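# Sort tape rolls into the small chest's drawers

## Task

Stow every roll of tape in the small chest by colour: yellow rolls go in the middle drawer, purple rolls in the lowest drawer, red rolls in the highest drawer. When finished, all drawers must be closed and the chest must still stand upright.

## Robot and tools

Robot: two arms. left_arm carries a left hand and sits on the +y side; right_arm carries a right hand. Base positions in the scene frame: left (+0.023, +0.309, +0.044) m, yawed about +0.015 quat; right (+0.014, -0.279, +0.029) m. A post stands on the floor behind them. Loose objects may get a small shove now and then. Nothing may end up on the floor or be left off the table.

Frames. Scene frame: origin at table-top height midway between the nominal bases, +x out over the table, +z up, +y toward the left arm. Fixed cameras and the table use it. Every hand pose, velocity, Hand target and offset uses that arm's own base frame. Rotations turn about the Hand target's position.

Hand point: a point 0.05 m in front of the palm, 0.15 m out from the wrist face. Its +z runs along straight fingers, +y out of the palm, +x across the palm away from the thumb (right hand) or toward the thumb (left hand). Straight fingertips reach 0.06-0.07 m past it along +z, about 0.06 m behind it along -y. A wrist bracket on the little-finger side can strike things.

execute_actions(actions, cameras). actions is a list of actions; each action is up to 15 rows, one row per 1/30 s step; a short action repeats its final row to step 15. Each row is one flat list of 28 numbers, all within [-1, 1], covering both arms even if one is idle: left dx, dy, dz, rx, ry, rz; left thumb_turn, thumb_bend, index, middle, ring, little; left force_limit, speed; then the same 14 for the right arm. The six pose numbers are an offset (not a pose) from that arm's Hand target as it was when the action began, in its base axes; 1.0 equals 0.6 m or 180 degrees; rx, ry, rz form one rotation vector. Every row counts from that same start, but the next action starts from the new Hand target, so repeating an offset keeps moving. Zeros for all six mean no new pose request. Hand numbers are absolute targets: -1 open/straight, +1 closed (thumb_turn +1 puts the thumb opposite the fingers). force_limit maps -1..+1 to about 0..10 N (0..15 N for the two thumb motors); speed rises from near zero at -1 to full at +0.48 and above. To leave a hand unchanged, resend the last eight numbers actually sent to it; if none yet, use its hand_measured plus hand_force_limit and hand_speed. cameras: list of names, ["all"] or []; images come by default only with an empty actions list.

move(target, speed, blend, blocking, cameras). target is one 28-number row or a list of up to 15 such rows; pose numbers in every row are offsets from the Hand targets at the move's start (not from the previous row), same scale and axes as above. speed: top path speed in m/s, 0.002 to 4.3, default 0.25 (turns limited to twice that in rad/s); one value or one per target. blend: corner rounding in metres per target, 0 = stop at each. The whole move is capped at 10 s; paths do not avoid obstacles or the other arm. Faster moves overshoot and hit harder. blocking=false returns after about 0.5 s while motion continues. Result adds a move: line (done, off_target, moving, held, fault) and limits (paced = pose clipped, held = steps withheld).

wait(seconds 0-3600) lets time pass with no new commands; stop brakes a running move. zoom_image(camera, region [x0,y0,x1,y1], at most 504 by 504 pixels) magnifies the latest image of cam_high, cam_left_wrist or cam_right_wrist (each 896x504). show_instructions shows the reference pages. finished_scene(scene=1) ends the task irreversibly.

Results: end_effector_position (m) and end_effector_quat_wxyz per arm in its base frame; Hand target (the last commanded pose after clipping, from which the next offsets count); joint positions, velocities, torques (noisy, offset); hand_measured, hand_stopped_by (moving, target, force, stalled, fault), hand_load_n (fingertip load, positive pushing open), hand_force_limit, hand_speed; motor temperatures; MOTOR HOT above 85 °C; FAULT lines. A lost grip shows only as hand_load_n dropping near 0.

Behaviour: commanded orientation is clipped to within 40 degrees of the measured one per step. Hands often rest 1-3 cm (up to 5 cm) short, usually low, and may sag under load; another execute_actions call re-requests the target, otherwise send the remaining gap as an offset. Near the first joint axis small moves can swing the arm. Joint ranges (rad): waist ±2.880, shoulder 0 to 3.142, elbow 0 to 3.019, wrist pitch -1.693 to 1.571, wrist yaw ±1.571, wrist roll ±2.094.

Gripping: with the thumb in front, the hand wraps objects 0.035-0.065 m thick, handles down to about 0.025 m; thumb tip against index pad can pinch light items up to about 0.08 m. Close slowly (speed about -0.94 or lower) for a gentle grip. To squeeze more, raise force_limit and send a target closer than hand_measured; to release, send a target more open than hand_measured.

Avoid: dropping or releasing moving items, slamming drawers, knocking the chest over, ramming fixed parts, the arms or hands touching each other, closing a hand on the other hand, overloading fingers, and long stretched or blocked pushes that heat motors (100 °C drops the arm for 30-60 s). Any arm stop is costly. Time keeps running while you think; a running move continues meanwhile.

Each tool is called after "Call:" by a JSON object that holds its "name" and its "arguments".

Reference images:

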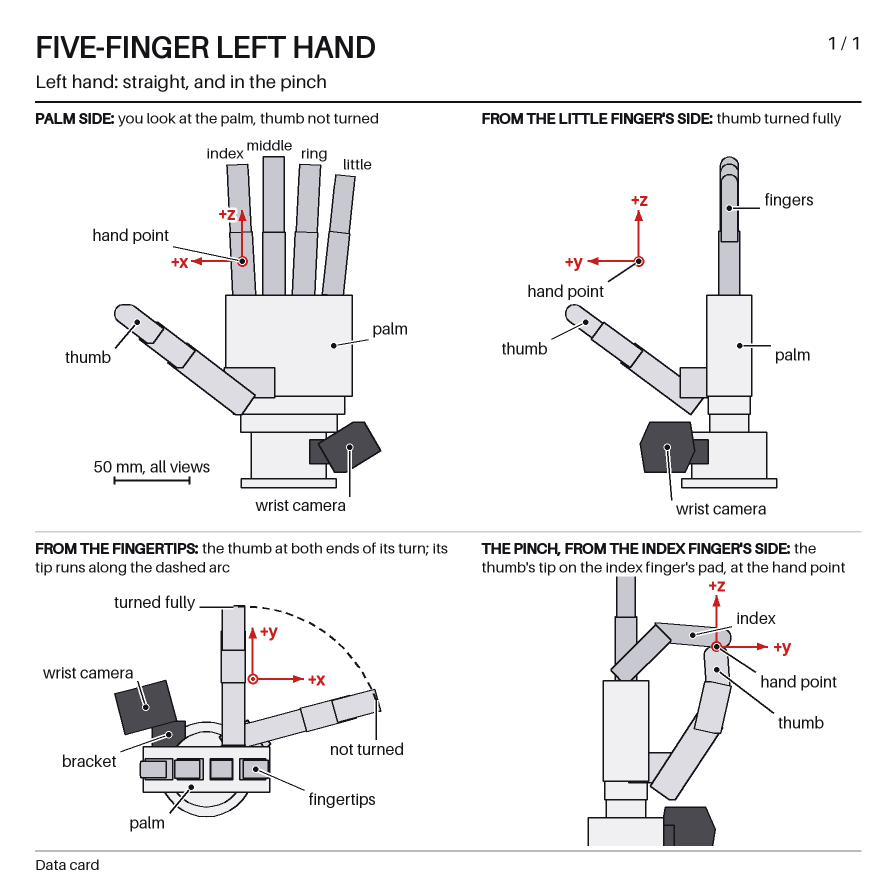

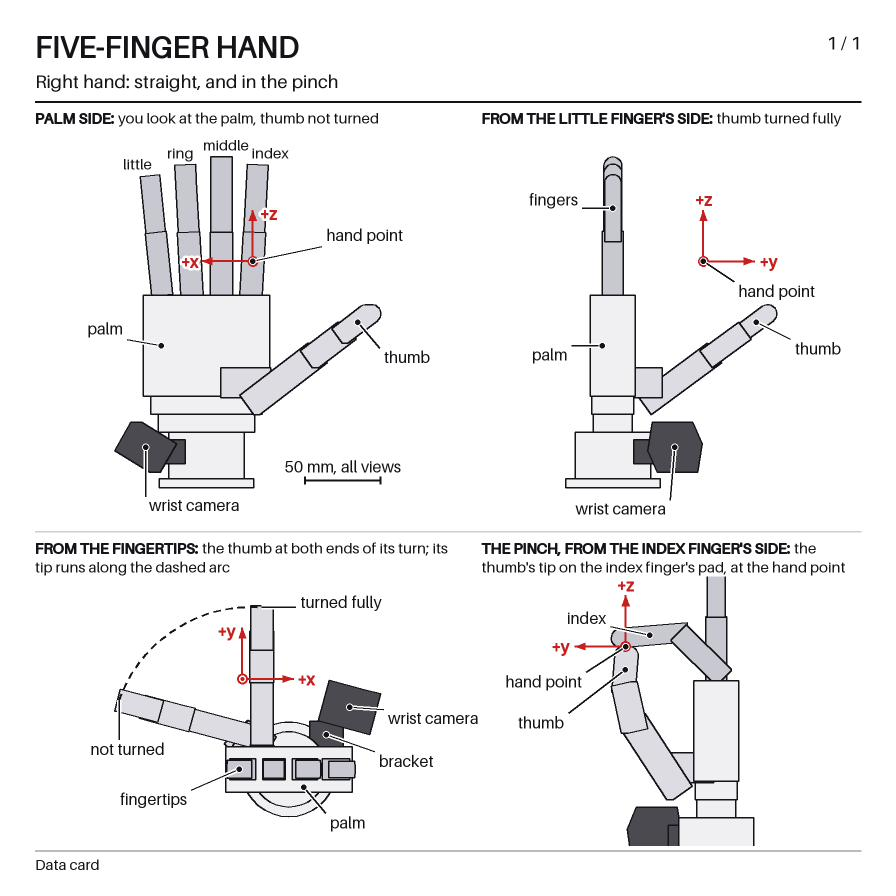

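## Session

Call:
{"name": "execute_actions", "arguments": {"actions": []}}

Scene clock: 0.00 s.
left_arm: end_effector_position=(+0.2537, +0.2564, +0.1031) hand_measured=(-1.000, -1.000, -1.000, -1.000, -1.000, -1.000) hand_load_n=(+0.0, +0.0, +0.0, +0.0, +0.0, +0.0) hand_stopped_by=(target, target, target, target, target, target) hand_force_limit=0.00 hand_speed=-0.80 end_effector_quat_wxyz=(+0.440, -0.056, +0.874, +0.196) | right_arm: end_effector_position=(+0.8217, -0.2829, +0.2741) hand_measured=(-1.000, -1.000, -1.000, -1.000, -1.000, -1.000) hand_load_n=(+0.0, +0.0, +0.0, +0.0, +0.0, +0.0) hand_stopped_by=(target, target, target, target, target, target) hand_force_limit=0.00 hand_speed=-0.80 end_effector_quat_wxyz=(+0.320, +0.654, +0.007, +0.686)
Joint positions: left_arm=[0.71 0.755 0.249 -0.071 0.192 2.049] | right_arm=[-0.207 2.125 1.634 0.641 0.216 -2.05]
Joint velocities: within noise
Joint torques (N m): no reading
Motor temperatures (°C): left_arm=[22 26 24 24 21 24] | right_arm=[25 24 27 25 22 24]
Heat: left arm: hottest shoulder 26 °C; right arm: hottest elbow 27 °C.
Hand target: left_arm +0.2609, +0.2644, +0.1229; +0.455, -0.053, +0.864, +0.208 | right_arm +0.8257, -0.2779, +0.2991; +0.321, +0.637, +0.008, +0.701

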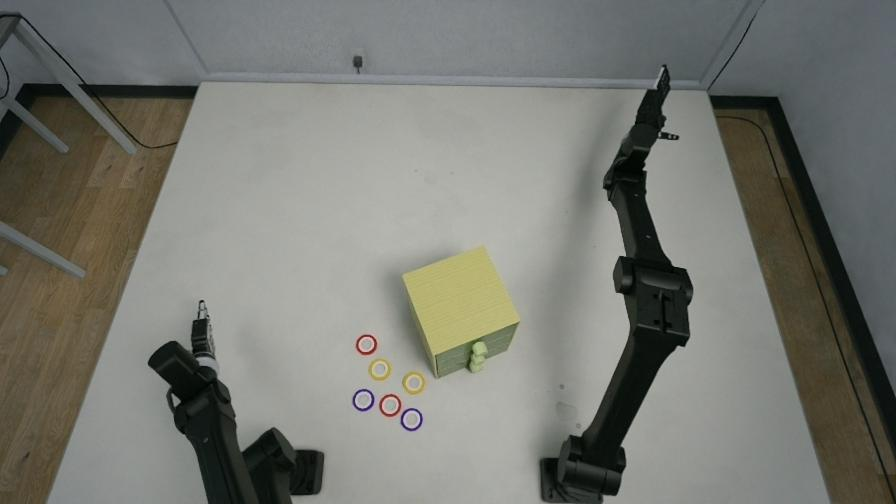

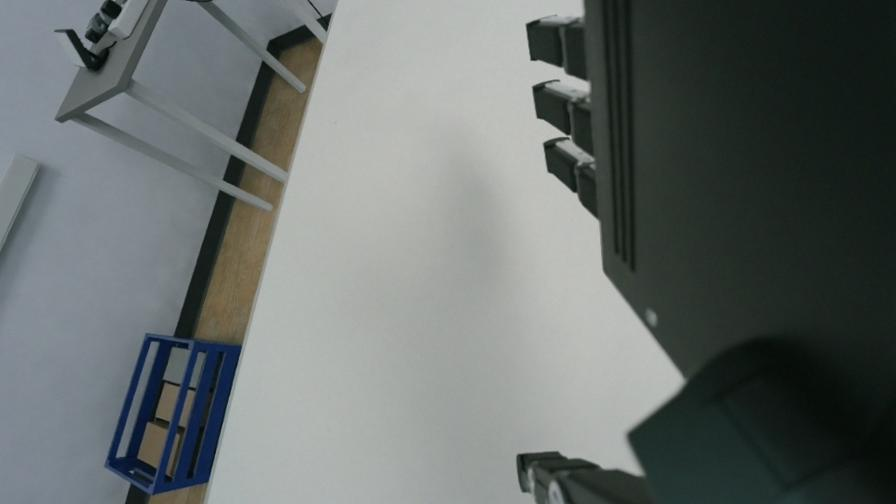

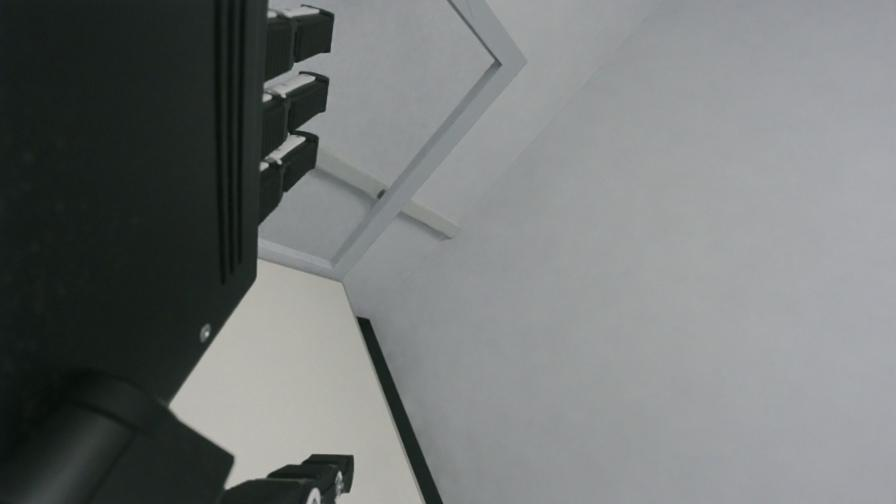

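Call:
{"name": "zoom_image", "arguments": {"camera": "cam_high", "region": [340, 230, 560, 450]}}

Call:
{"name": "zoom_image", "arguments": {"camera": "cam_high", "region": [400, 300, 520, 400]}}

Scaled by 2.291 from the camera's image (finer frame: 1280x720).

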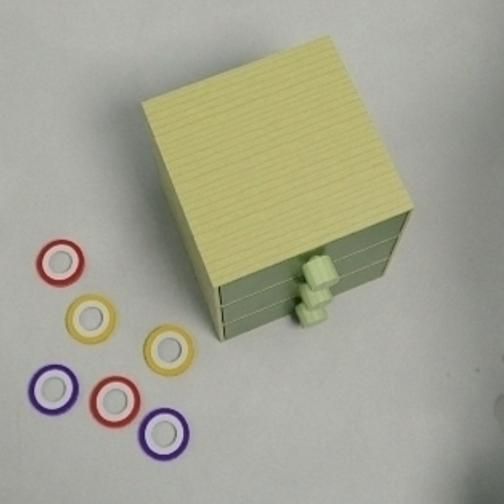

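Scaled by 4.200 from the camera's image (finer frame: 1280x720).

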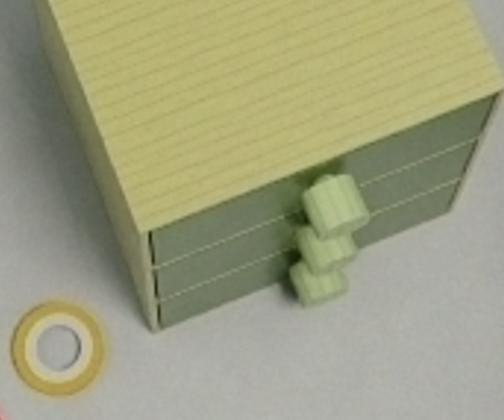

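Call:
{"name": "move", "arguments": {"target": [0,0,0,0,0,0,-1,-1,-1,-1,-1,-1,0,-0.8,-0.826,0.497,0.135,0.5556,0.3247,0.0654,-1,-1,-1,-1,-1,-1,0,-0.8], "cameras": ["all"]}}

Scene clock: 232.50 s.
left_arm: end_effector_position=(+0.2537, +0.2564, +0.1031) hand_measured=(-1.000, -1.000, -1.000, -1.000, -1.000, -1.000) hand_load_n=(+0.0, +0.0, +0.0, +0.5, +0.0, +0.0) hand_stopped_by=(target, target, target, target, target, target) hand_force_limit=0.00 hand_speed=-0.80 end_effector_quat_wxyz=(+0.440, -0.056, +0.874, +0.196) | right_arm: end_effector_position=(+0.3303, +0.0230, +0.3638) hand_measured=(-1.000, -1.000, -1.000, -1.000, -1.000, -1.000) hand_load_n=(+0.0, +0.0, +0.0, +0.0, +0.0, +0.0) hand_stopped_by=(target, target, target, target, target, target) hand_force_limit=0.00 hand_speed=-0.80 end_effector_quat_wxyz=(-0.353, +0.875, -0.310, +0.116)
Joint positions: left_arm=[0.71 0.755 0.249 -0.071 0.192 2.049] | right_arm=[-0.224 1.114 1.416 -1.492 -0.677 -0.978]
Joint torques (N m): left_arm=[-0.38 0.62 9.48 1.8 0.13 0.01] | right_arm=[-0.26 -5.77 9.4 0.38 -0.9 0.23]
Motor temperatures (°C): left_arm=[22 26 35 24 21 24] | right_arm=[25 34 38 25 22 23]
Heat: left arm: hottest elbow 35 °C; right arm: hottest elbow 38 °C.
Hand target: left_arm +0.2609, +0.2644, +0.1229; +0.455, -0.053, +0.864, +0.208 | right_arm +0.3301, +0.0203, +0.3801; -0.359, +0.868, -0.316, +0.131
Off the commanded pose: left_arm 0.022 m, 2 deg | right_arm 0.017 m, 2 deg.
move: off_target (right_arm)
cam_right_wrist: T_world_to_cam=[[-0.21303, -0.71542, -0.66543, 0.32716], [-0.96963, 0.07106, 0.23402, 0.23278], [-0.12013, 0.69508, -0.70883, 0.39677]] pos_world=[0.34307, -0.05827, 0.44447]

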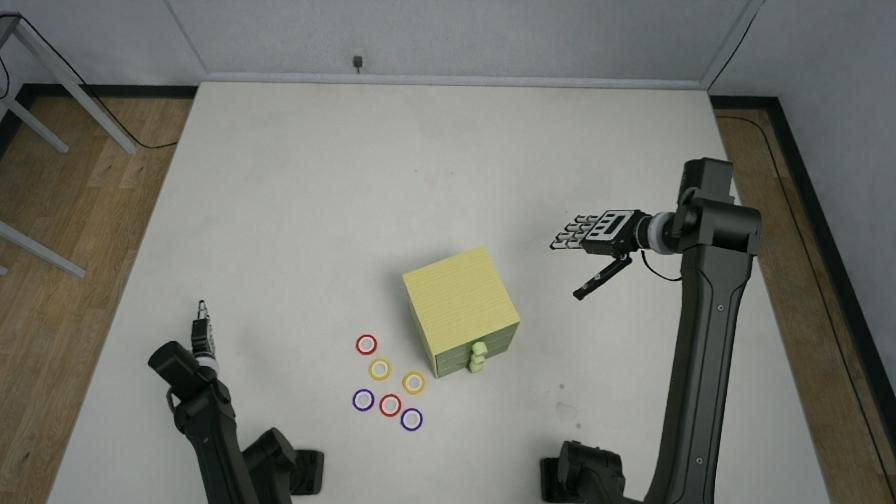

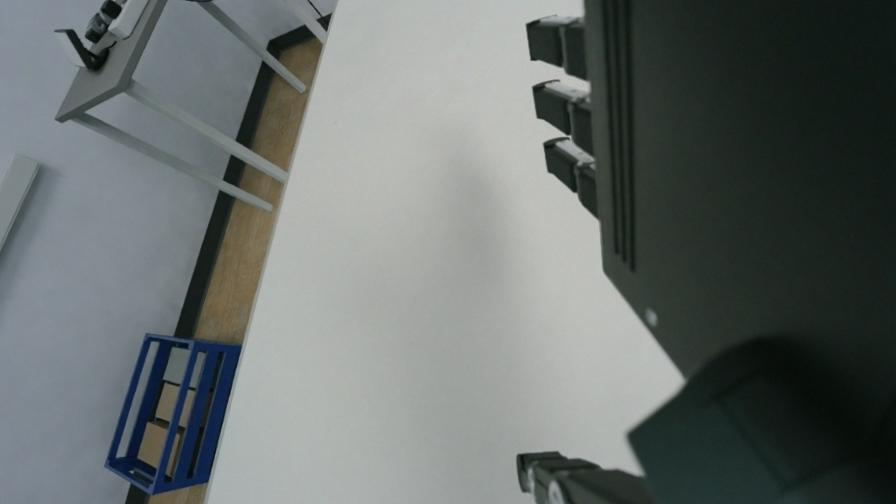

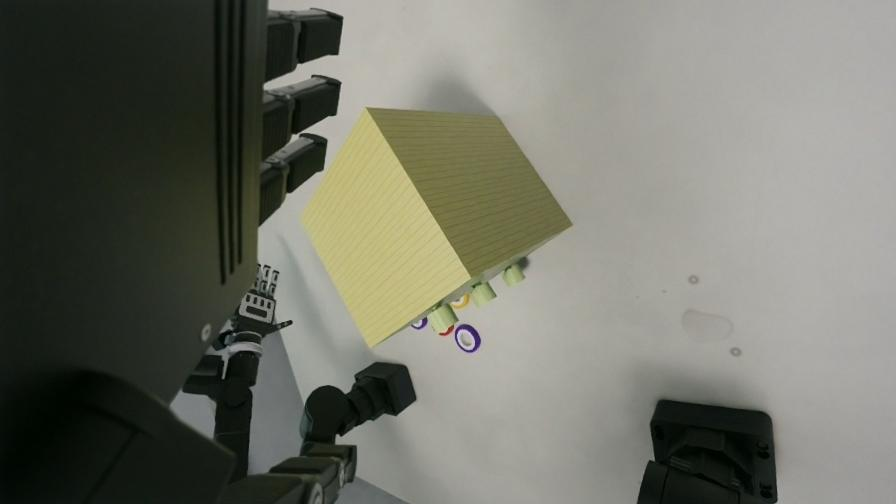

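Call:
{"name": "zoom_image", "arguments": {"camera": "cam_right_wrist", "region": [380, 220, 580, 370]}}

Scaled by 2.520 from the camera's image (finer frame: 1280x720).

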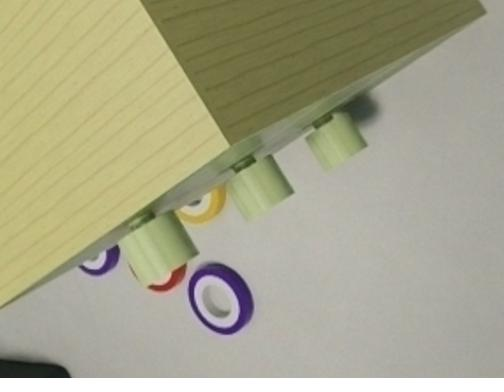

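Call:
{"name": "move", "arguments": {"target": [-0.1015,-0.774,0.295,0.304,0.217,-0.641,-1,-1,-1,-1,-1,-1,0,-0.8,0,0,0,0,0,0,-1,-1,-1,-1,-1,-1,0,-0.8], "cameras": ["cam_high","cam_left_wrist"]}}

Scene clock: 329.13 s.
left_arm: end_effector_position=(+0.1978, -0.1922, +0.2810) hand_measured=(-1.000, -1.000, -1.000, -1.000, -1.000, -1.000) hand_load_n=(+0.0, +0.0, +0.0, +0.0, +0.0, +0.0) hand_stopped_by=(target, target, target, target, target, target) hand_force_limit=0.00 hand_speed=-0.80 end_effector_quat_wxyz=(+0.123, +0.779, +0.584, +0.192) | right_arm: end_effector_position=(+0.3303, +0.0230, +0.3638) hand_measured=(-1.000, -1.000, -1.000, -1.000, -1.000, -1.000) hand_load_n=(+0.0, +0.0, +0.0, +0.0, +0.0, +0.0) hand_stopped_by=(target, target, target, target, target, target) hand_force_limit=0.00 hand_speed=-0.80 end_effector_quat_wxyz=(-0.353, +0.875, -0.310, +0.116)
Joint positions: left_arm=[-1.325 0.873 0.964 -1.577 -0.453 2.12] | right_arm=[-0.224 1.114 1.416 -1.492 -0.677 -0.978]
Joint torques (N m): left_arm=[-1.14 -0.03 10.78 -0.23 -0.22 0.11] | right_arm=[-1.26 -4.95 9.31 0.17 -0.95 0.26]
Motor temperatures (°C): left_arm=[22 26 36 24 21 24] | right_arm=[25 28 39 25 23 23]
Heat: left arm: hottest elbow 36 °C; right arm: hottest elbow 39 °C.
Hand target: left_arm +0.2000, -0.2000, +0.2999; +0.133, +0.892, +0.427, +0.061 | right_arm +0.3301, +0.0203, +0.3801; -0.359, +0.868, -0.316, +0.131
Off the commanded pose: left_arm 0.021 m, 27 deg | right_arm 0.017 m, 2 deg.
joint sent to its limit (left arm) — joint 6 (wrist roll), upper limit. The joint targets are off in position and orientation.
move: off_target (left_arm)
cam_left_wrist: T_world_to_cam=[[-0.78548, 0.52809, -0.32272, 0.34246], [0.19912, 0.70937, 0.67612, -0.09365], [0.58598, 0.46682, -0.66235, 0.27855]] pos_world=[0.12442, -0.24445, 0.35834]

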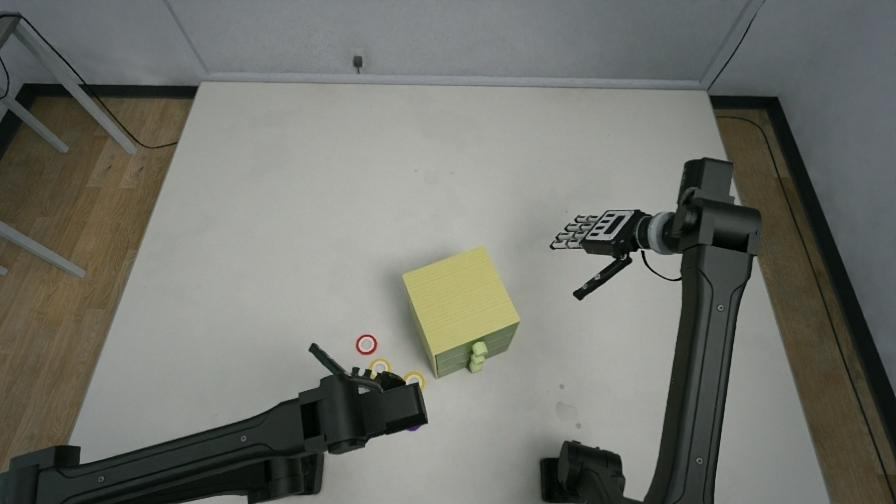

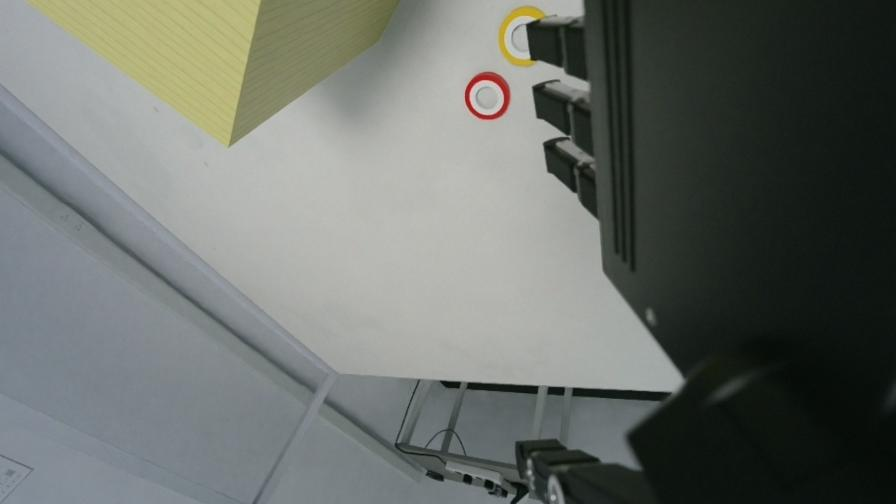

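Call:
{"name": "move", "arguments": {"target": [-0.1667,-0.3,-0.083,-0.384,-0.0125,0.3406,-1,-1,-1,-1,-1,-1,0,-0.8,0,0,0,0,0,0,-1,-1,-1,-1,-1,-1,0,-0.8], "cameras": ["cam_high","cam_left_wrist","cam_right_wrist"]}}

Scene clock: 431.97 s.
left_arm: end_effector_position=(+0.1025, -0.3749, +0.2456) hand_measured=(-1.000, -1.000, -1.000, -1.000, -1.000, -1.000) hand_load_n=(+0.0, +0.0, +0.0, +0.0, +0.0, +0.0) hand_stopped_by=(target, target, target, target, target, target) hand_force_limit=0.00 hand_speed=-0.80 end_effector_quat_wxyz=(+0.547, +0.353, +0.753, -0.094) | right_arm: end_effector_position=(+0.3303, +0.0230, +0.3638) hand_measured=(-1.000, -1.000, -1.000, -1.000, -1.000, -1.000) hand_load_n=(+0.0, +0.0, +0.0, +0.0, -0.5, +0.0) hand_stopped_by=(target, target, target, target, target, target) hand_force_limit=0.00 hand_speed=-0.80 end_effector_quat_wxyz=(-0.353, +0.875, -0.310, +0.116)
Joint positions: left_arm=[-1.802 1.14 0.835 -0.54 -1.033 1.07] | right_arm=[-0.224 1.114 1.416 -1.492 -0.677 -0.978]
Joint torques (N m): left_arm=[-1.38 -3.66 8.09 1.89 -0.74 -0.11] | right_arm=[-1.32 -5.48 9.35 0.49 -0.92 0.23]
Heat: left arm: hottest elbow 35 °C; right arm: hottest elbow 40 °C.
Hand target: left_arm +0.0999, -0.3800, +0.2501; +0.552, +0.340, +0.753, -0.109 | right_arm +0.3301, +0.0203, +0.3801; -0.359, +0.868, -0.316, +0.131
Off the commanded pose: left_arm 0.007 m, 2 deg | right_arm 0.017 m, 2 deg.
move: done
cam_left_wrist: T_world_to_cam=[[-0.68287, -0.57108, -0.45558, -0.03728], [-0.34259, 0.80113, -0.49073, 0.45543], [0.64523, -0.17902, -0.74272, 0.16774]] pos_world=[0.02234, -0.35612, 0.33109]
cam_right_wrist: T_world_to_cam=[[-0.21303, -0.71542, -0.66543, 0.32716], [-0.96963, 0.07106, 0.23402, 0.23278], [-0.12013, 0.69508, -0.70883, 0.39677]] pos_world=[0.34307, -0.05827, 0.44447]

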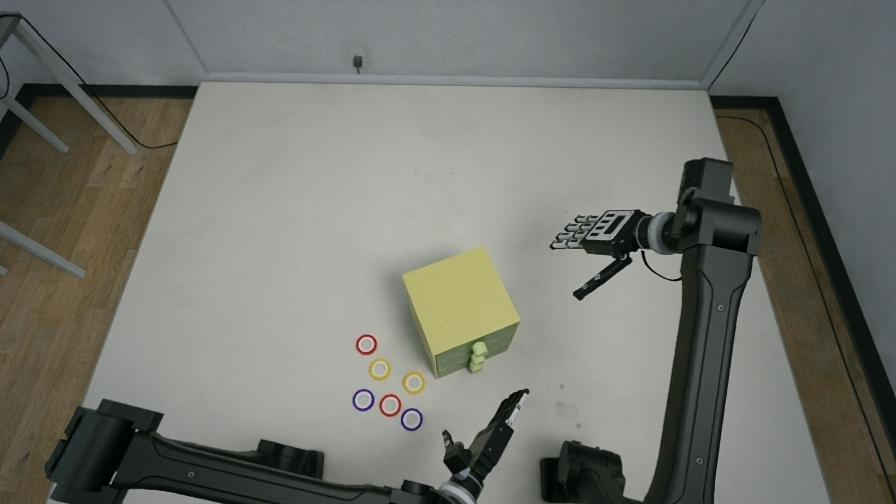

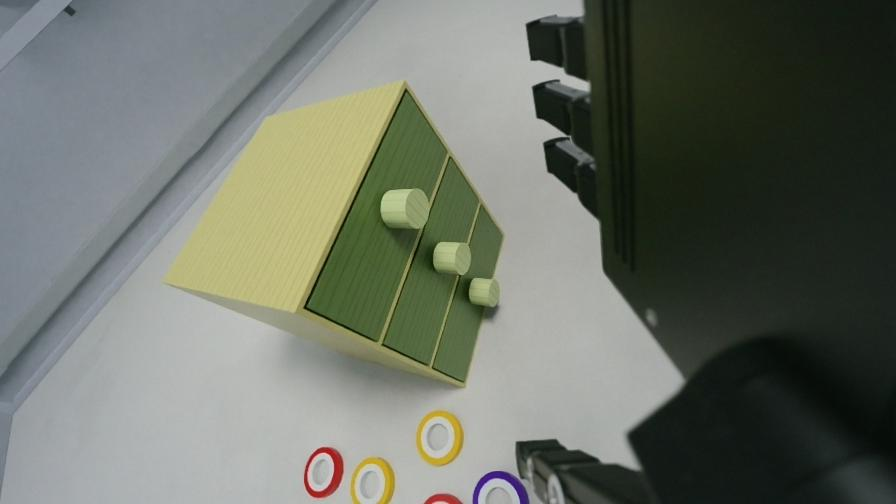

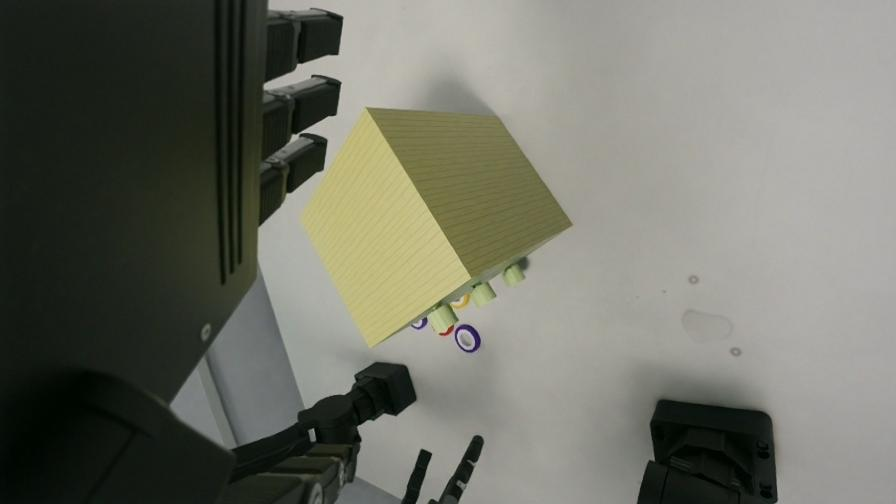

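Call:
{"name": "move", "arguments": {"target": [0.0668,-0.0883,-0.136,0,0,0,1,-0.8,-0.5,-1,-1,-1,0,-0.5,0,0,0,0,0,0,-1,-1,-1,-1,-1,-1,0,-0.8], "cameras": ["cam_high","cam_left_wrist"]}}

Scene clock: 501.80 s.
left_arm: end_effector_position=(+0.1400, -0.4262, +0.1578) hand_measured=(+1.000, -0.800, -0.500, -1.000, -1.000, -1.000) hand_load_n=(+0.0, +0.0, +0.0, +0.0, +0.0, +0.0) hand_stopped_by=(target, target, target, target, target, target) hand_force_limit=0.00 hand_speed=-0.50 end_effector_quat_wxyz=(+0.545, +0.348, +0.757, -0.095) | right_arm: end_effector_position=(+0.3303, +0.0230, +0.3638) hand_measured=(-1.000, -1.000, -1.000, -1.000, -1.000, -1.000) hand_load_n=(+0.0, +0.0, +0.0, +0.0, +0.0, +0.0) hand_stopped_by=(target, target, target, target, target, target) hand_force_limit=0.00 hand_speed=-0.80 end_effector_quat_wxyz=(-0.353, +0.875, -0.310, +0.116)
Joint positions: left_arm=[-1.675 1.379 0.766 -0.107 -0.944 1.211] | right_arm=[-0.224 1.114 1.416 -1.492 -0.677 -0.978]
Joint torques (N m): left_arm=[0.21 -6.48 7.43 2.11 -0.29 0.14] | right_arm=[-0.67 -5.77 9.2 0.36 -0.94 0.18]
Heat: left arm: hottest elbow 33 °C; right arm: hottest elbow 41 °C.
Hand target: left_arm +0.1400, -0.4330, +0.1685; +0.552, +0.340, +0.753, -0.109 | right_arm +0.3301, +0.0203, +0.3801; -0.359, +0.868, -0.316, +0.131
Off the commanded pose: left_arm 0.013 m, 2 deg | right_arm 0.017 m, 2 deg.
move: off_target (left_arm)
cam_left_wrist: T_world_to_cam=[[-0.68123, -0.57978, -0.44698, -0.08627], [-0.35441, 0.79543, -0.49161, 0.46562], [0.64056, -0.17648, -0.74735, 0.07167]] pos_world=[0.06034, -0.40773, 0.24391]

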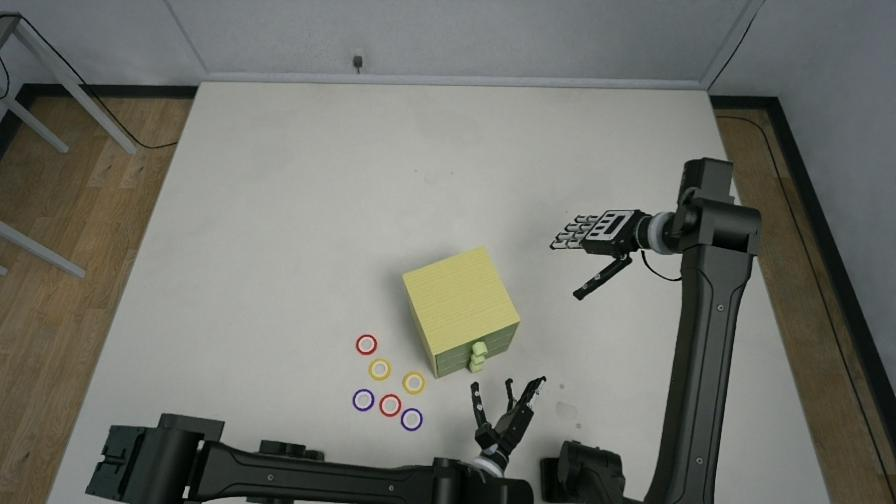

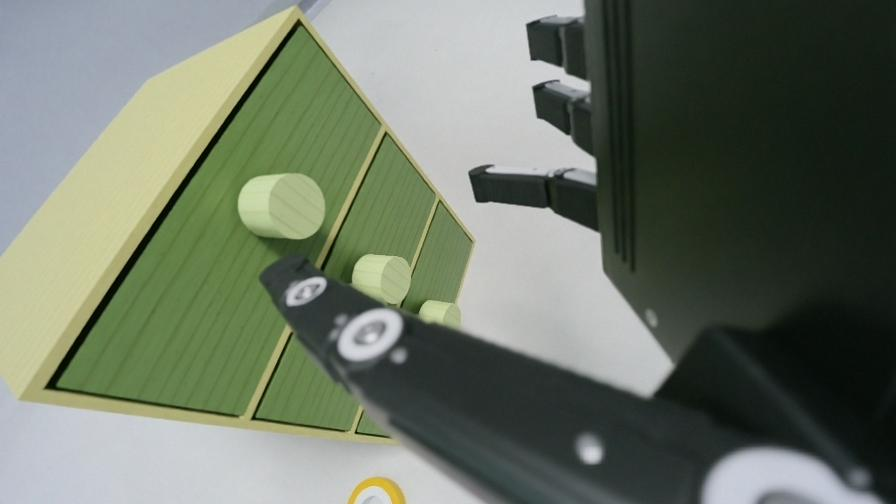

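Call:
{"name": "move", "arguments": {"target": [0.0667,0.0208,0.0178,0,0,0,1,-0.8,-0.5,-1,-1,-1,0,-0.5,0,0,0,0,0,0,-1,-1,-1,-1,-1,-1,0,-0.8], "cameras": ["cam_left_wrist"], "speed": 0.1}}

Scene clock: 518.10 s.
left_arm: end_effector_position=(+0.1788, -0.4152, +0.1673) hand_measured=(+1.000, -0.800, -0.500, -1.000, -1.000, -1.000) hand_load_n=(+0.0, +0.0, +0.0, +0.0, +0.0, +0.0) hand_stopped_by=(target, target, target, target, target, target) hand_force_limit=0.00 hand_speed=-0.50 end_effector_quat_wxyz=(+0.543, +0.348, +0.758, -0.096) | right_arm: end_effector_position=(+0.3303, +0.0230, +0.3638) hand_measured=(-1.000, -1.000, -1.000, -1.000, -1.000, -1.000) hand_load_n=(+0.0, +0.0, +0.0, +0.0, +0.0, +0.0) hand_stopped_by=(target, target, target, target, target, target) hand_force_limit=0.00 hand_speed=-0.80 end_effector_quat_wxyz=(-0.353, +0.875, -0.310, +0.116)
Joint positions: left_arm=[-1.572 1.323 0.732 -0.054 -0.859 1.308] | right_arm=[-0.224 1.114 1.416 -1.492 -0.677 -0.978]
Joint torques (N m): left_arm=[0.21 -6.18 7.36 2.22 -0.22 0.15] | right_arm=[0.09 -5.13 9.16 0.35 -0.94 0.22]
Heat: left arm: hottest elbow 34 °C; right arm: hottest elbow 41 °C.
Hand target: left_arm +0.1800, -0.4205, +0.1791; +0.552, +0.340, +0.753, -0.109 | right_arm +0.3301, +0.0203, +0.3801; -0.359, +0.868, -0.316, +0.131
Off the commanded pose: left_arm 0.013 m, 2 deg | right_arm 0.017 m, 2 deg.
move: off_target (left_arm)
cam_left_wrist: T_world_to_cam=[[-0.68445, -0.5797, -0.44214, -0.04938], [-0.3573, 0.79534, -0.48967, 0.47544], [0.6355, -0.17717, -0.75149, 0.05716]] pos_world=[0.09975, -0.39663, 0.25392]

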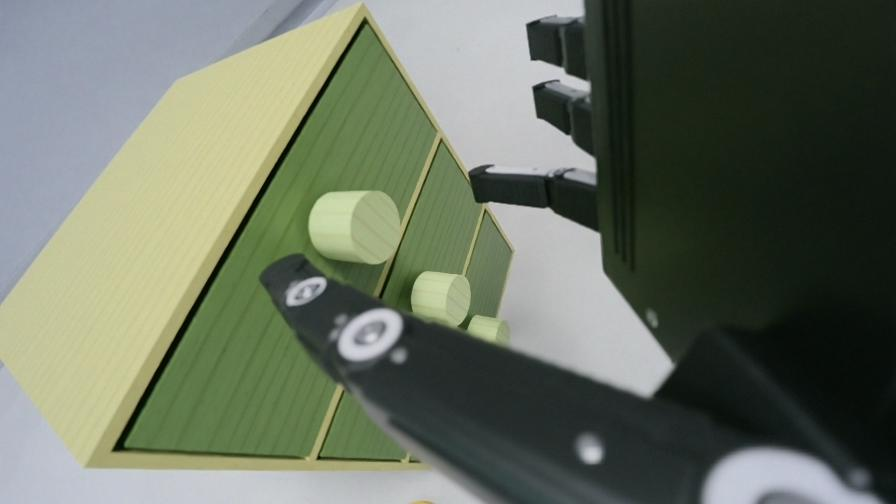

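Call:
{"name": "move", "arguments": {"target": [0.0437,0.016,-0.0013,0,0,0,1,-0.8,-0.5,-1,-1,-1,0,-0.5,0,0,0,0,0,0,-1,-1,-1,-1,-1,-1,0,-0.8], "cameras": ["cam_left_wrist"], "speed": 0.1}}

Scene clock: 539.87 s.
left_arm: end_effector_position=(+0.2041, -0.4060, +0.1650) hand_measured=(+1.000, -0.800, -0.500, -1.000, -1.000, -1.000) hand_load_n=(+0.0, +0.0, +0.0, +0.0, +0.0, +0.0) hand_stopped_by=(target, target, target, target, target, target) hand_force_limit=0.00 hand_speed=-0.50 end_effector_quat_wxyz=(+0.541, +0.349, +0.759, -0.096) | right_arm: end_effector_position=(+0.3303, +0.0230, +0.3638) hand_measured=(-1.000, -1.000, -1.000, -1.000, -1.000, -1.000) hand_load_n=(+0.0, +0.0, +0.0, +0.0, +0.0, +0.0) hand_stopped_by=(target, target, target, target, target, target) hand_force_limit=0.00 hand_speed=-0.80 end_effector_quat_wxyz=(-0.353, +0.875, -0.310, +0.116)
Joint positions: left_arm=[-1.502 1.303 0.701 -0.003 -0.799 1.366] | right_arm=[-0.224 1.114 1.416 -1.492 -0.677 -0.978]
Joint torques (N m): left_arm=[0.21 -6.07 7.41 2.32 -0.18 0.15] | right_arm=[-0.44 -5.54 9.13 0.2 -0.96 0.26]
Heat: left arm: hottest elbow 33 °C; right arm: hottest elbow 42 °C.
Hand target: left_arm +0.2063, -0.4109, +0.1784; +0.552, +0.340, +0.753, -0.109 | right_arm +0.3301, +0.0203, +0.3801; -0.359, +0.868, -0.316, +0.131
Off the commanded pose: left_arm 0.014 m, 2 deg | right_arm 0.017 m, 2 deg.
move: off_target (left_arm)
cam_left_wrist: T_world_to_cam=[[-0.68644, -0.57766, -0.44171, -0.02659], [-0.35806, 0.79718, -0.4861, 0.47637], [0.63293, -0.17552, -0.75405, 0.04259]] pos_world=[0.12536, -0.38764, 0.25194]

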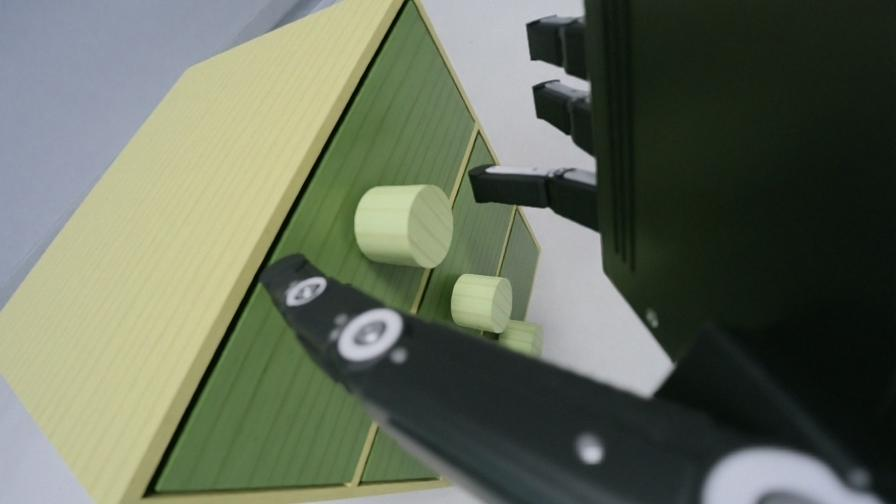

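Call:
{"name": "execute_actions", "arguments": {"actions": [[[0,0,0,0,0,0,1,0,0.1,-1,-1,-1,-0.2,-0.85,0,0,0,0,0,0,-1,-1,-1,-1,-1,-1,0,-0.8]]], "cameras": ["cam_left_wrist"]}}

Call:
{"name": "wait", "arguments": {"seconds": 1.5, "cameras": ["cam_left_wrist"]}}

Scene clock: 550.73 s.
left_arm: end_effector_position=(+0.2039, -0.4067, +0.1643) hand_measured=(+1.000, -0.188, -0.072, -1.000, -1.000, -1.000) hand_load_n=(-0.5, +5.5, +8.0, +0.0, +0.5, +0.0) hand_stopped_by=(target, force, force, target, target, target) hand_force_limit=-0.20 hand_speed=-0.85 end_effector_quat_wxyz=(+0.539, +0.351, +0.759, -0.099) | right_arm: end_effector_position=(+0.3303, +0.0230, +0.3638) hand_measured=(-1.000, -1.000, -1.000, -1.000, -1.000, -1.000) hand_load_n=(+0.0, -0.5, +0.0, +0.0, +0.0, +0.0) hand_stopped_by=(target, target, target, target, target, target) hand_force_limit=0.00 hand_speed=-0.80 end_effector_quat_wxyz=(-0.353, +0.875, -0.310, +0.116)
Joint positions: left_arm=[-1.5 1.301 0.7 -0.002 -0.79 1.368] | right_arm=[-0.224 1.114 1.416 -1.492 -0.677 -0.978]
Joint torques (N m): left_arm=[0.15 -6.07 7.51 2.25 -0.55 0.14] | right_arm=[-0.44 -5.54 9.17 0.29 -0.93 0.21]
Heat: left arm: hottest elbow 33 °C; right arm: hottest elbow 42 °C.
Hand target: left_arm +0.2063, -0.4109, +0.1784; +0.552, +0.340, +0.753, -0.109 | right_arm +0.3301, +0.0203, +0.3801; -0.359, +0.868, -0.316, +0.131
Off the commanded pose: left_arm 0.015 m, 2 deg | right_arm 0.017 m, 2 deg.
cam_left_wrist: T_world_to_cam=[[-0.6921, -0.57342, -0.43839, -0.02513], [-0.35487, 0.7992, -0.48513, 0.47657], [0.62854, -0.18019, -0.75661, 0.04145]] pos_world=[0.12568, -0.38782, 0.25155]

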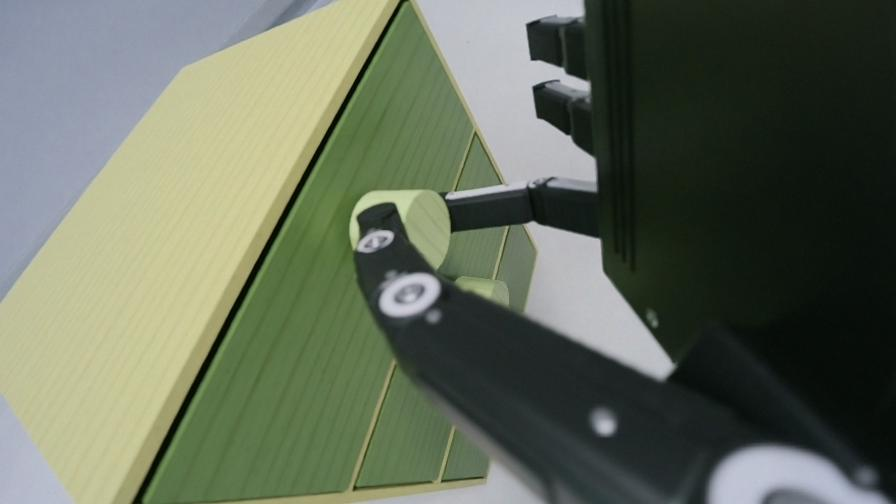

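Scene clock: 552.23 s.
left_arm: end_effector_position=(+0.2039, -0.4067, +0.1643) hand_measured=(+1.000, -0.188, -0.072, -1.000, -1.000, -1.000) hand_load_n=(-0.5, +6.0, +8.0, +0.0, +0.0, +0.0) hand_stopped_by=(target, force, force, target, target, target) hand_force_limit=-0.20 hand_speed=-0.85 end_effector_quat_wxyz=(+0.539, +0.351, +0.759, -0.099) | right_arm: end_effector_position=(+0.3303, +0.0230, +0.3638) hand_measured=(-1.000, -1.000, -1.000, -1.000, -1.000, -1.000) hand_load_n=(+0.0, +0.0, -0.5, +0.0, +0.0, +0.0) hand_stopped_by=(target, target, target, target, target, target) hand_force_limit=0.00 hand_speed=-0.80 end_effector_quat_wxyz=(-0.353, +0.875, -0.310, +0.116)
Joint positions: left_arm=[-1.5 1.301 0.7 -0.002 -0.79 1.368] | right_arm=[-0.224 1.114 1.416 -1.492 -0.677 -0.978]
Joint torques (N m): left_arm=[0.26 -6.07 7.51 2.24 -0.55 0.14] | right_arm=[-1.14 -5.19 9.13 0.47 -0.91 0.19]
Heat: left arm: hottest elbow 33 °C; right arm: hottest elbow 42 °C.
Hand target: left_arm +0.2063, -0.4109, +0.1784; +0.552, +0.340, +0.753, -0.109 | right_arm +0.3301, +0.0203, +0.3801; -0.359, +0.868, -0.316, +0.131
Off the commanded pose: left_arm 0.015 m, 2 deg | right_arm 0.017 m, 2 deg.
wait: 1.50 s; at rest by 0.17 s
cam_left_wrist: T_world_to_cam=[[-0.6921, -0.57342, -0.43839, -0.02513], [-0.35487, 0.7992, -0.48513, 0.47657], [0.62854, -0.18019, -0.75661, 0.04145]] pos_world=[0.12568, -0.38782, 0.25155]

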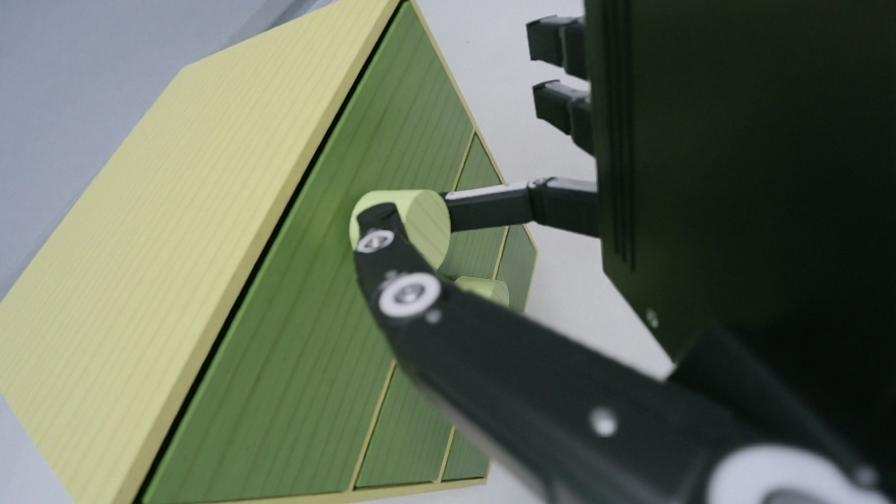

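Call:
{"name": "move", "arguments": {"target": [-0.0773,-0.0313,0,0,0,0,1,0,0.1,-1,-1,-1,-0.2,-0.85,0,0,0,0,0,0,-1,-1,-1,-1,-1,-1,0,-0.8], "cameras": ["cam_high","cam_left_wrist"], "speed": 0.05}}

Scene clock: 561.73 s.
left_arm: end_effector_position=(+0.1682, -0.4134, +0.1630) hand_measured=(+1.000, -0.188, -0.072, -1.000, -1.000, -1.000) hand_load_n=(-1.0, +4.5, +8.0, +0.0, +0.0, +0.0) hand_stopped_by=(target, force, force, target, target, target) hand_force_limit=-0.20 hand_speed=-0.85 end_effector_quat_wxyz=(+0.547, +0.350, +0.755, -0.090) | right_arm: end_effector_position=(+0.3303, +0.0230, +0.3638) hand_measured=(-1.000, -1.000, -1.000, -1.000, -1.000, -1.000) hand_load_n=(-0.5, +0.0, +0.0, -0.5, -0.5, +0.0) hand_stopped_by=(target, target, target, target, target, target) hand_force_limit=0.00 hand_speed=-0.80 end_effector_quat_wxyz=(-0.353, +0.875, -0.310, +0.116)
Joint positions: left_arm=[-1.604 1.333 0.724 -0.054 -0.894 1.294] | right_arm=[-0.224 1.114 1.416 -1.492 -0.677 -0.978]
Joint torques (N m): left_arm=[-1.55 -4.89 10 0.7 -0.58 -0.11] | right_arm=[-0.91 -4.72 9.33 0.34 -1.01 0.19]
Heat: left arm: hottest elbow 33 °C; right arm: hottest elbow 42 °C.
Hand target: left_arm +0.1599, -0.4297, +0.1784; +0.552, +0.340, +0.753, -0.109 | right_arm +0.3301, +0.0203, +0.3801; -0.359, +0.868, -0.316, +0.131
Off the commanded pose: left_arm 0.024 m, 3 deg | right_arm 0.017 m, 2 deg.
move: off_target (left_arm)
cam_left_wrist: T_world_to_cam=[[-0.67722, -0.57715, -0.45638, -0.05535], [-0.35118, 0.79859, -0.48879, 0.46835], [0.64657, -0.17075, -0.7435, 0.06042]] pos_world=[0.08793, -0.39565, 0.2486]

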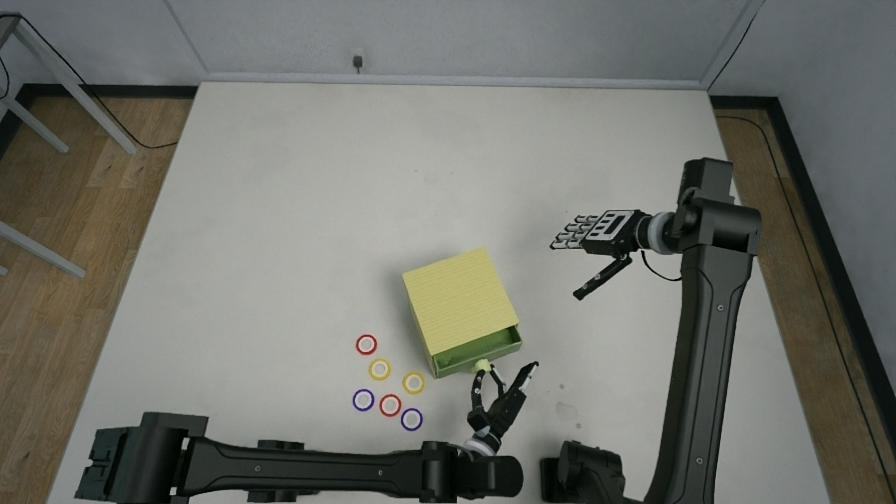

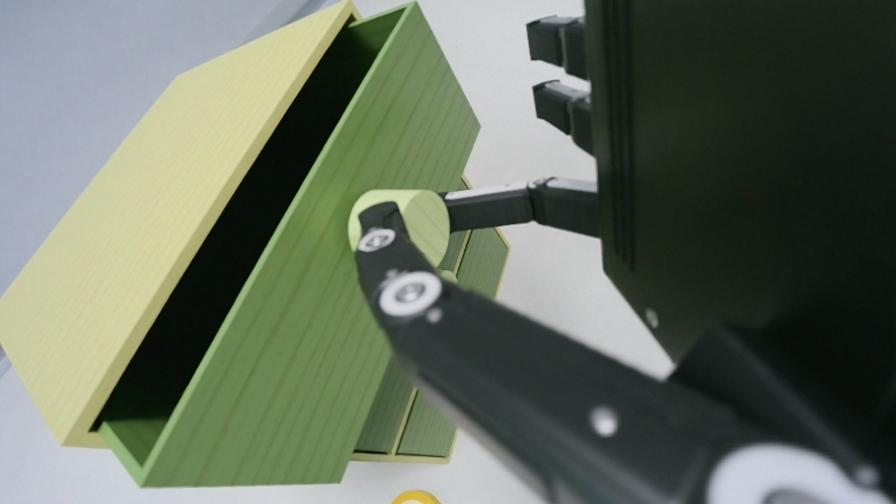

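Call:
{"name": "move", "arguments": {"target": [-0.116,-0.047,0,0,0,0,1,0,0.1,-1,-1,-1,-0.2,-0.85,0,0,0,0,0,0,-1,-1,-1,-1,-1,-1,0,-0.8], "cameras": ["cam_high","cam_left_wrist"], "speed": 0.05}}

Scene clock: 568.83 s.
left_arm: end_effector_position=(+0.1010, -0.4408, +0.1596) hand_measured=(+1.000, -0.188, -0.072, -1.000, -1.000, -1.000) hand_load_n=(-0.5, +3.0, +8.5, +0.0, +0.0, +0.0) hand_stopped_by=(target, force, force, target, target, target) hand_force_limit=-0.20 hand_speed=-0.85 end_effector_quat_wxyz=(+0.546, +0.351, +0.755, -0.087) | right_arm: end_effector_position=(+0.3303, +0.0230, +0.3638) hand_measured=(-1.000, -1.000, -1.000, -1.000, -1.000, -1.000) hand_load_n=(+0.0, +0.0, -0.5, +0.0, +0.0, +0.0) hand_stopped_by=(target, target, target, target, target, target) hand_force_limit=0.00 hand_speed=-0.80 end_effector_quat_wxyz=(-0.353, +0.875, -0.310, +0.116)
Joint positions: left_arm=[-1.768 1.439 0.847 -0.236 -1.017 1.099] | right_arm=[-0.224 1.114 1.416 -1.492 -0.677 -0.978]
Joint torques (N m): left_arm=[-1.44 -6.42 10.32 0.61 -0.75 -0.09] | right_arm=[-0.91 -6.3 9.17 0.57 -0.94 0.2]
Heat: left arm: hottest elbow 34 °C; right arm: hottest elbow 42 °C.
Hand target: left_arm +0.0903, -0.4579, +0.1784; +0.552, +0.340, +0.753, -0.109 | right_arm +0.3301, +0.0203, +0.3801; -0.359, +0.868, -0.316, +0.131
Off the commanded pose: left_arm 0.028 m, 3 deg | right_arm 0.017 m, 2 deg.
move: off_target (left_arm)
cam_left_wrist: T_world_to_cam=[[-0.67568, -0.57562, -0.46056, -0.11707], [-0.35213, 0.80088, -0.48436, 0.46529], [0.64766, -0.16509, -0.74383, 0.09915]] pos_world=[0.02052, -0.42366, 0.2452]

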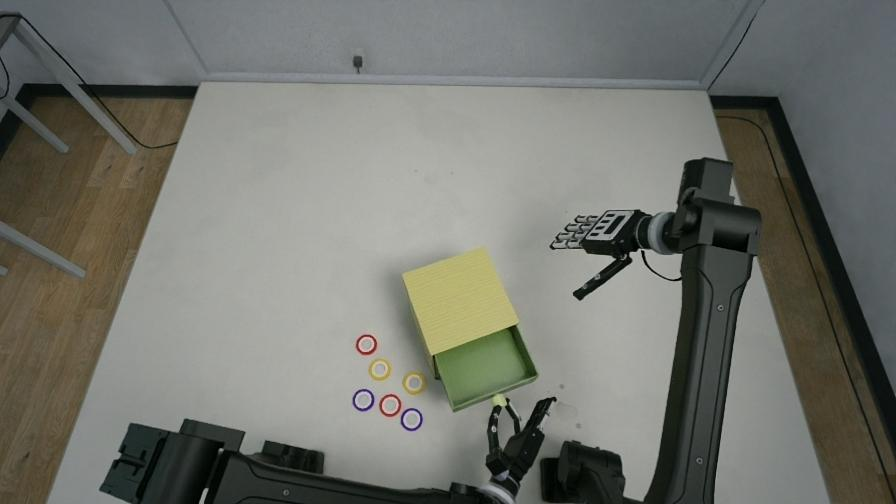

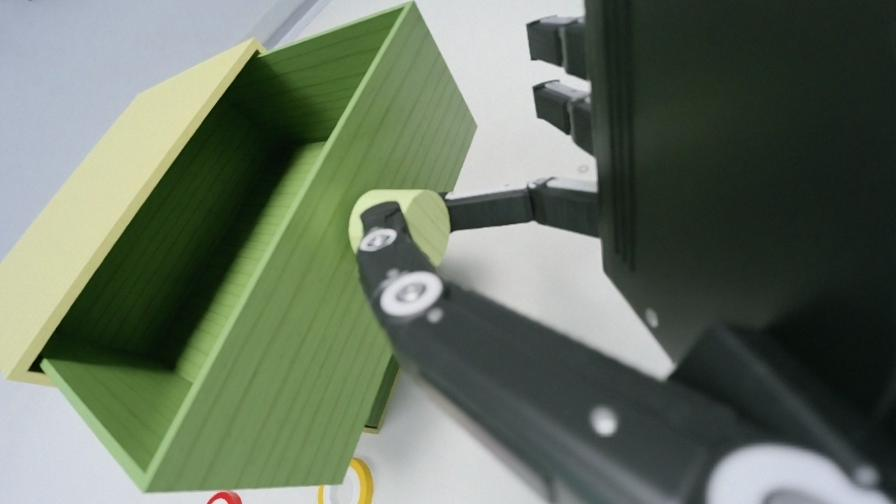

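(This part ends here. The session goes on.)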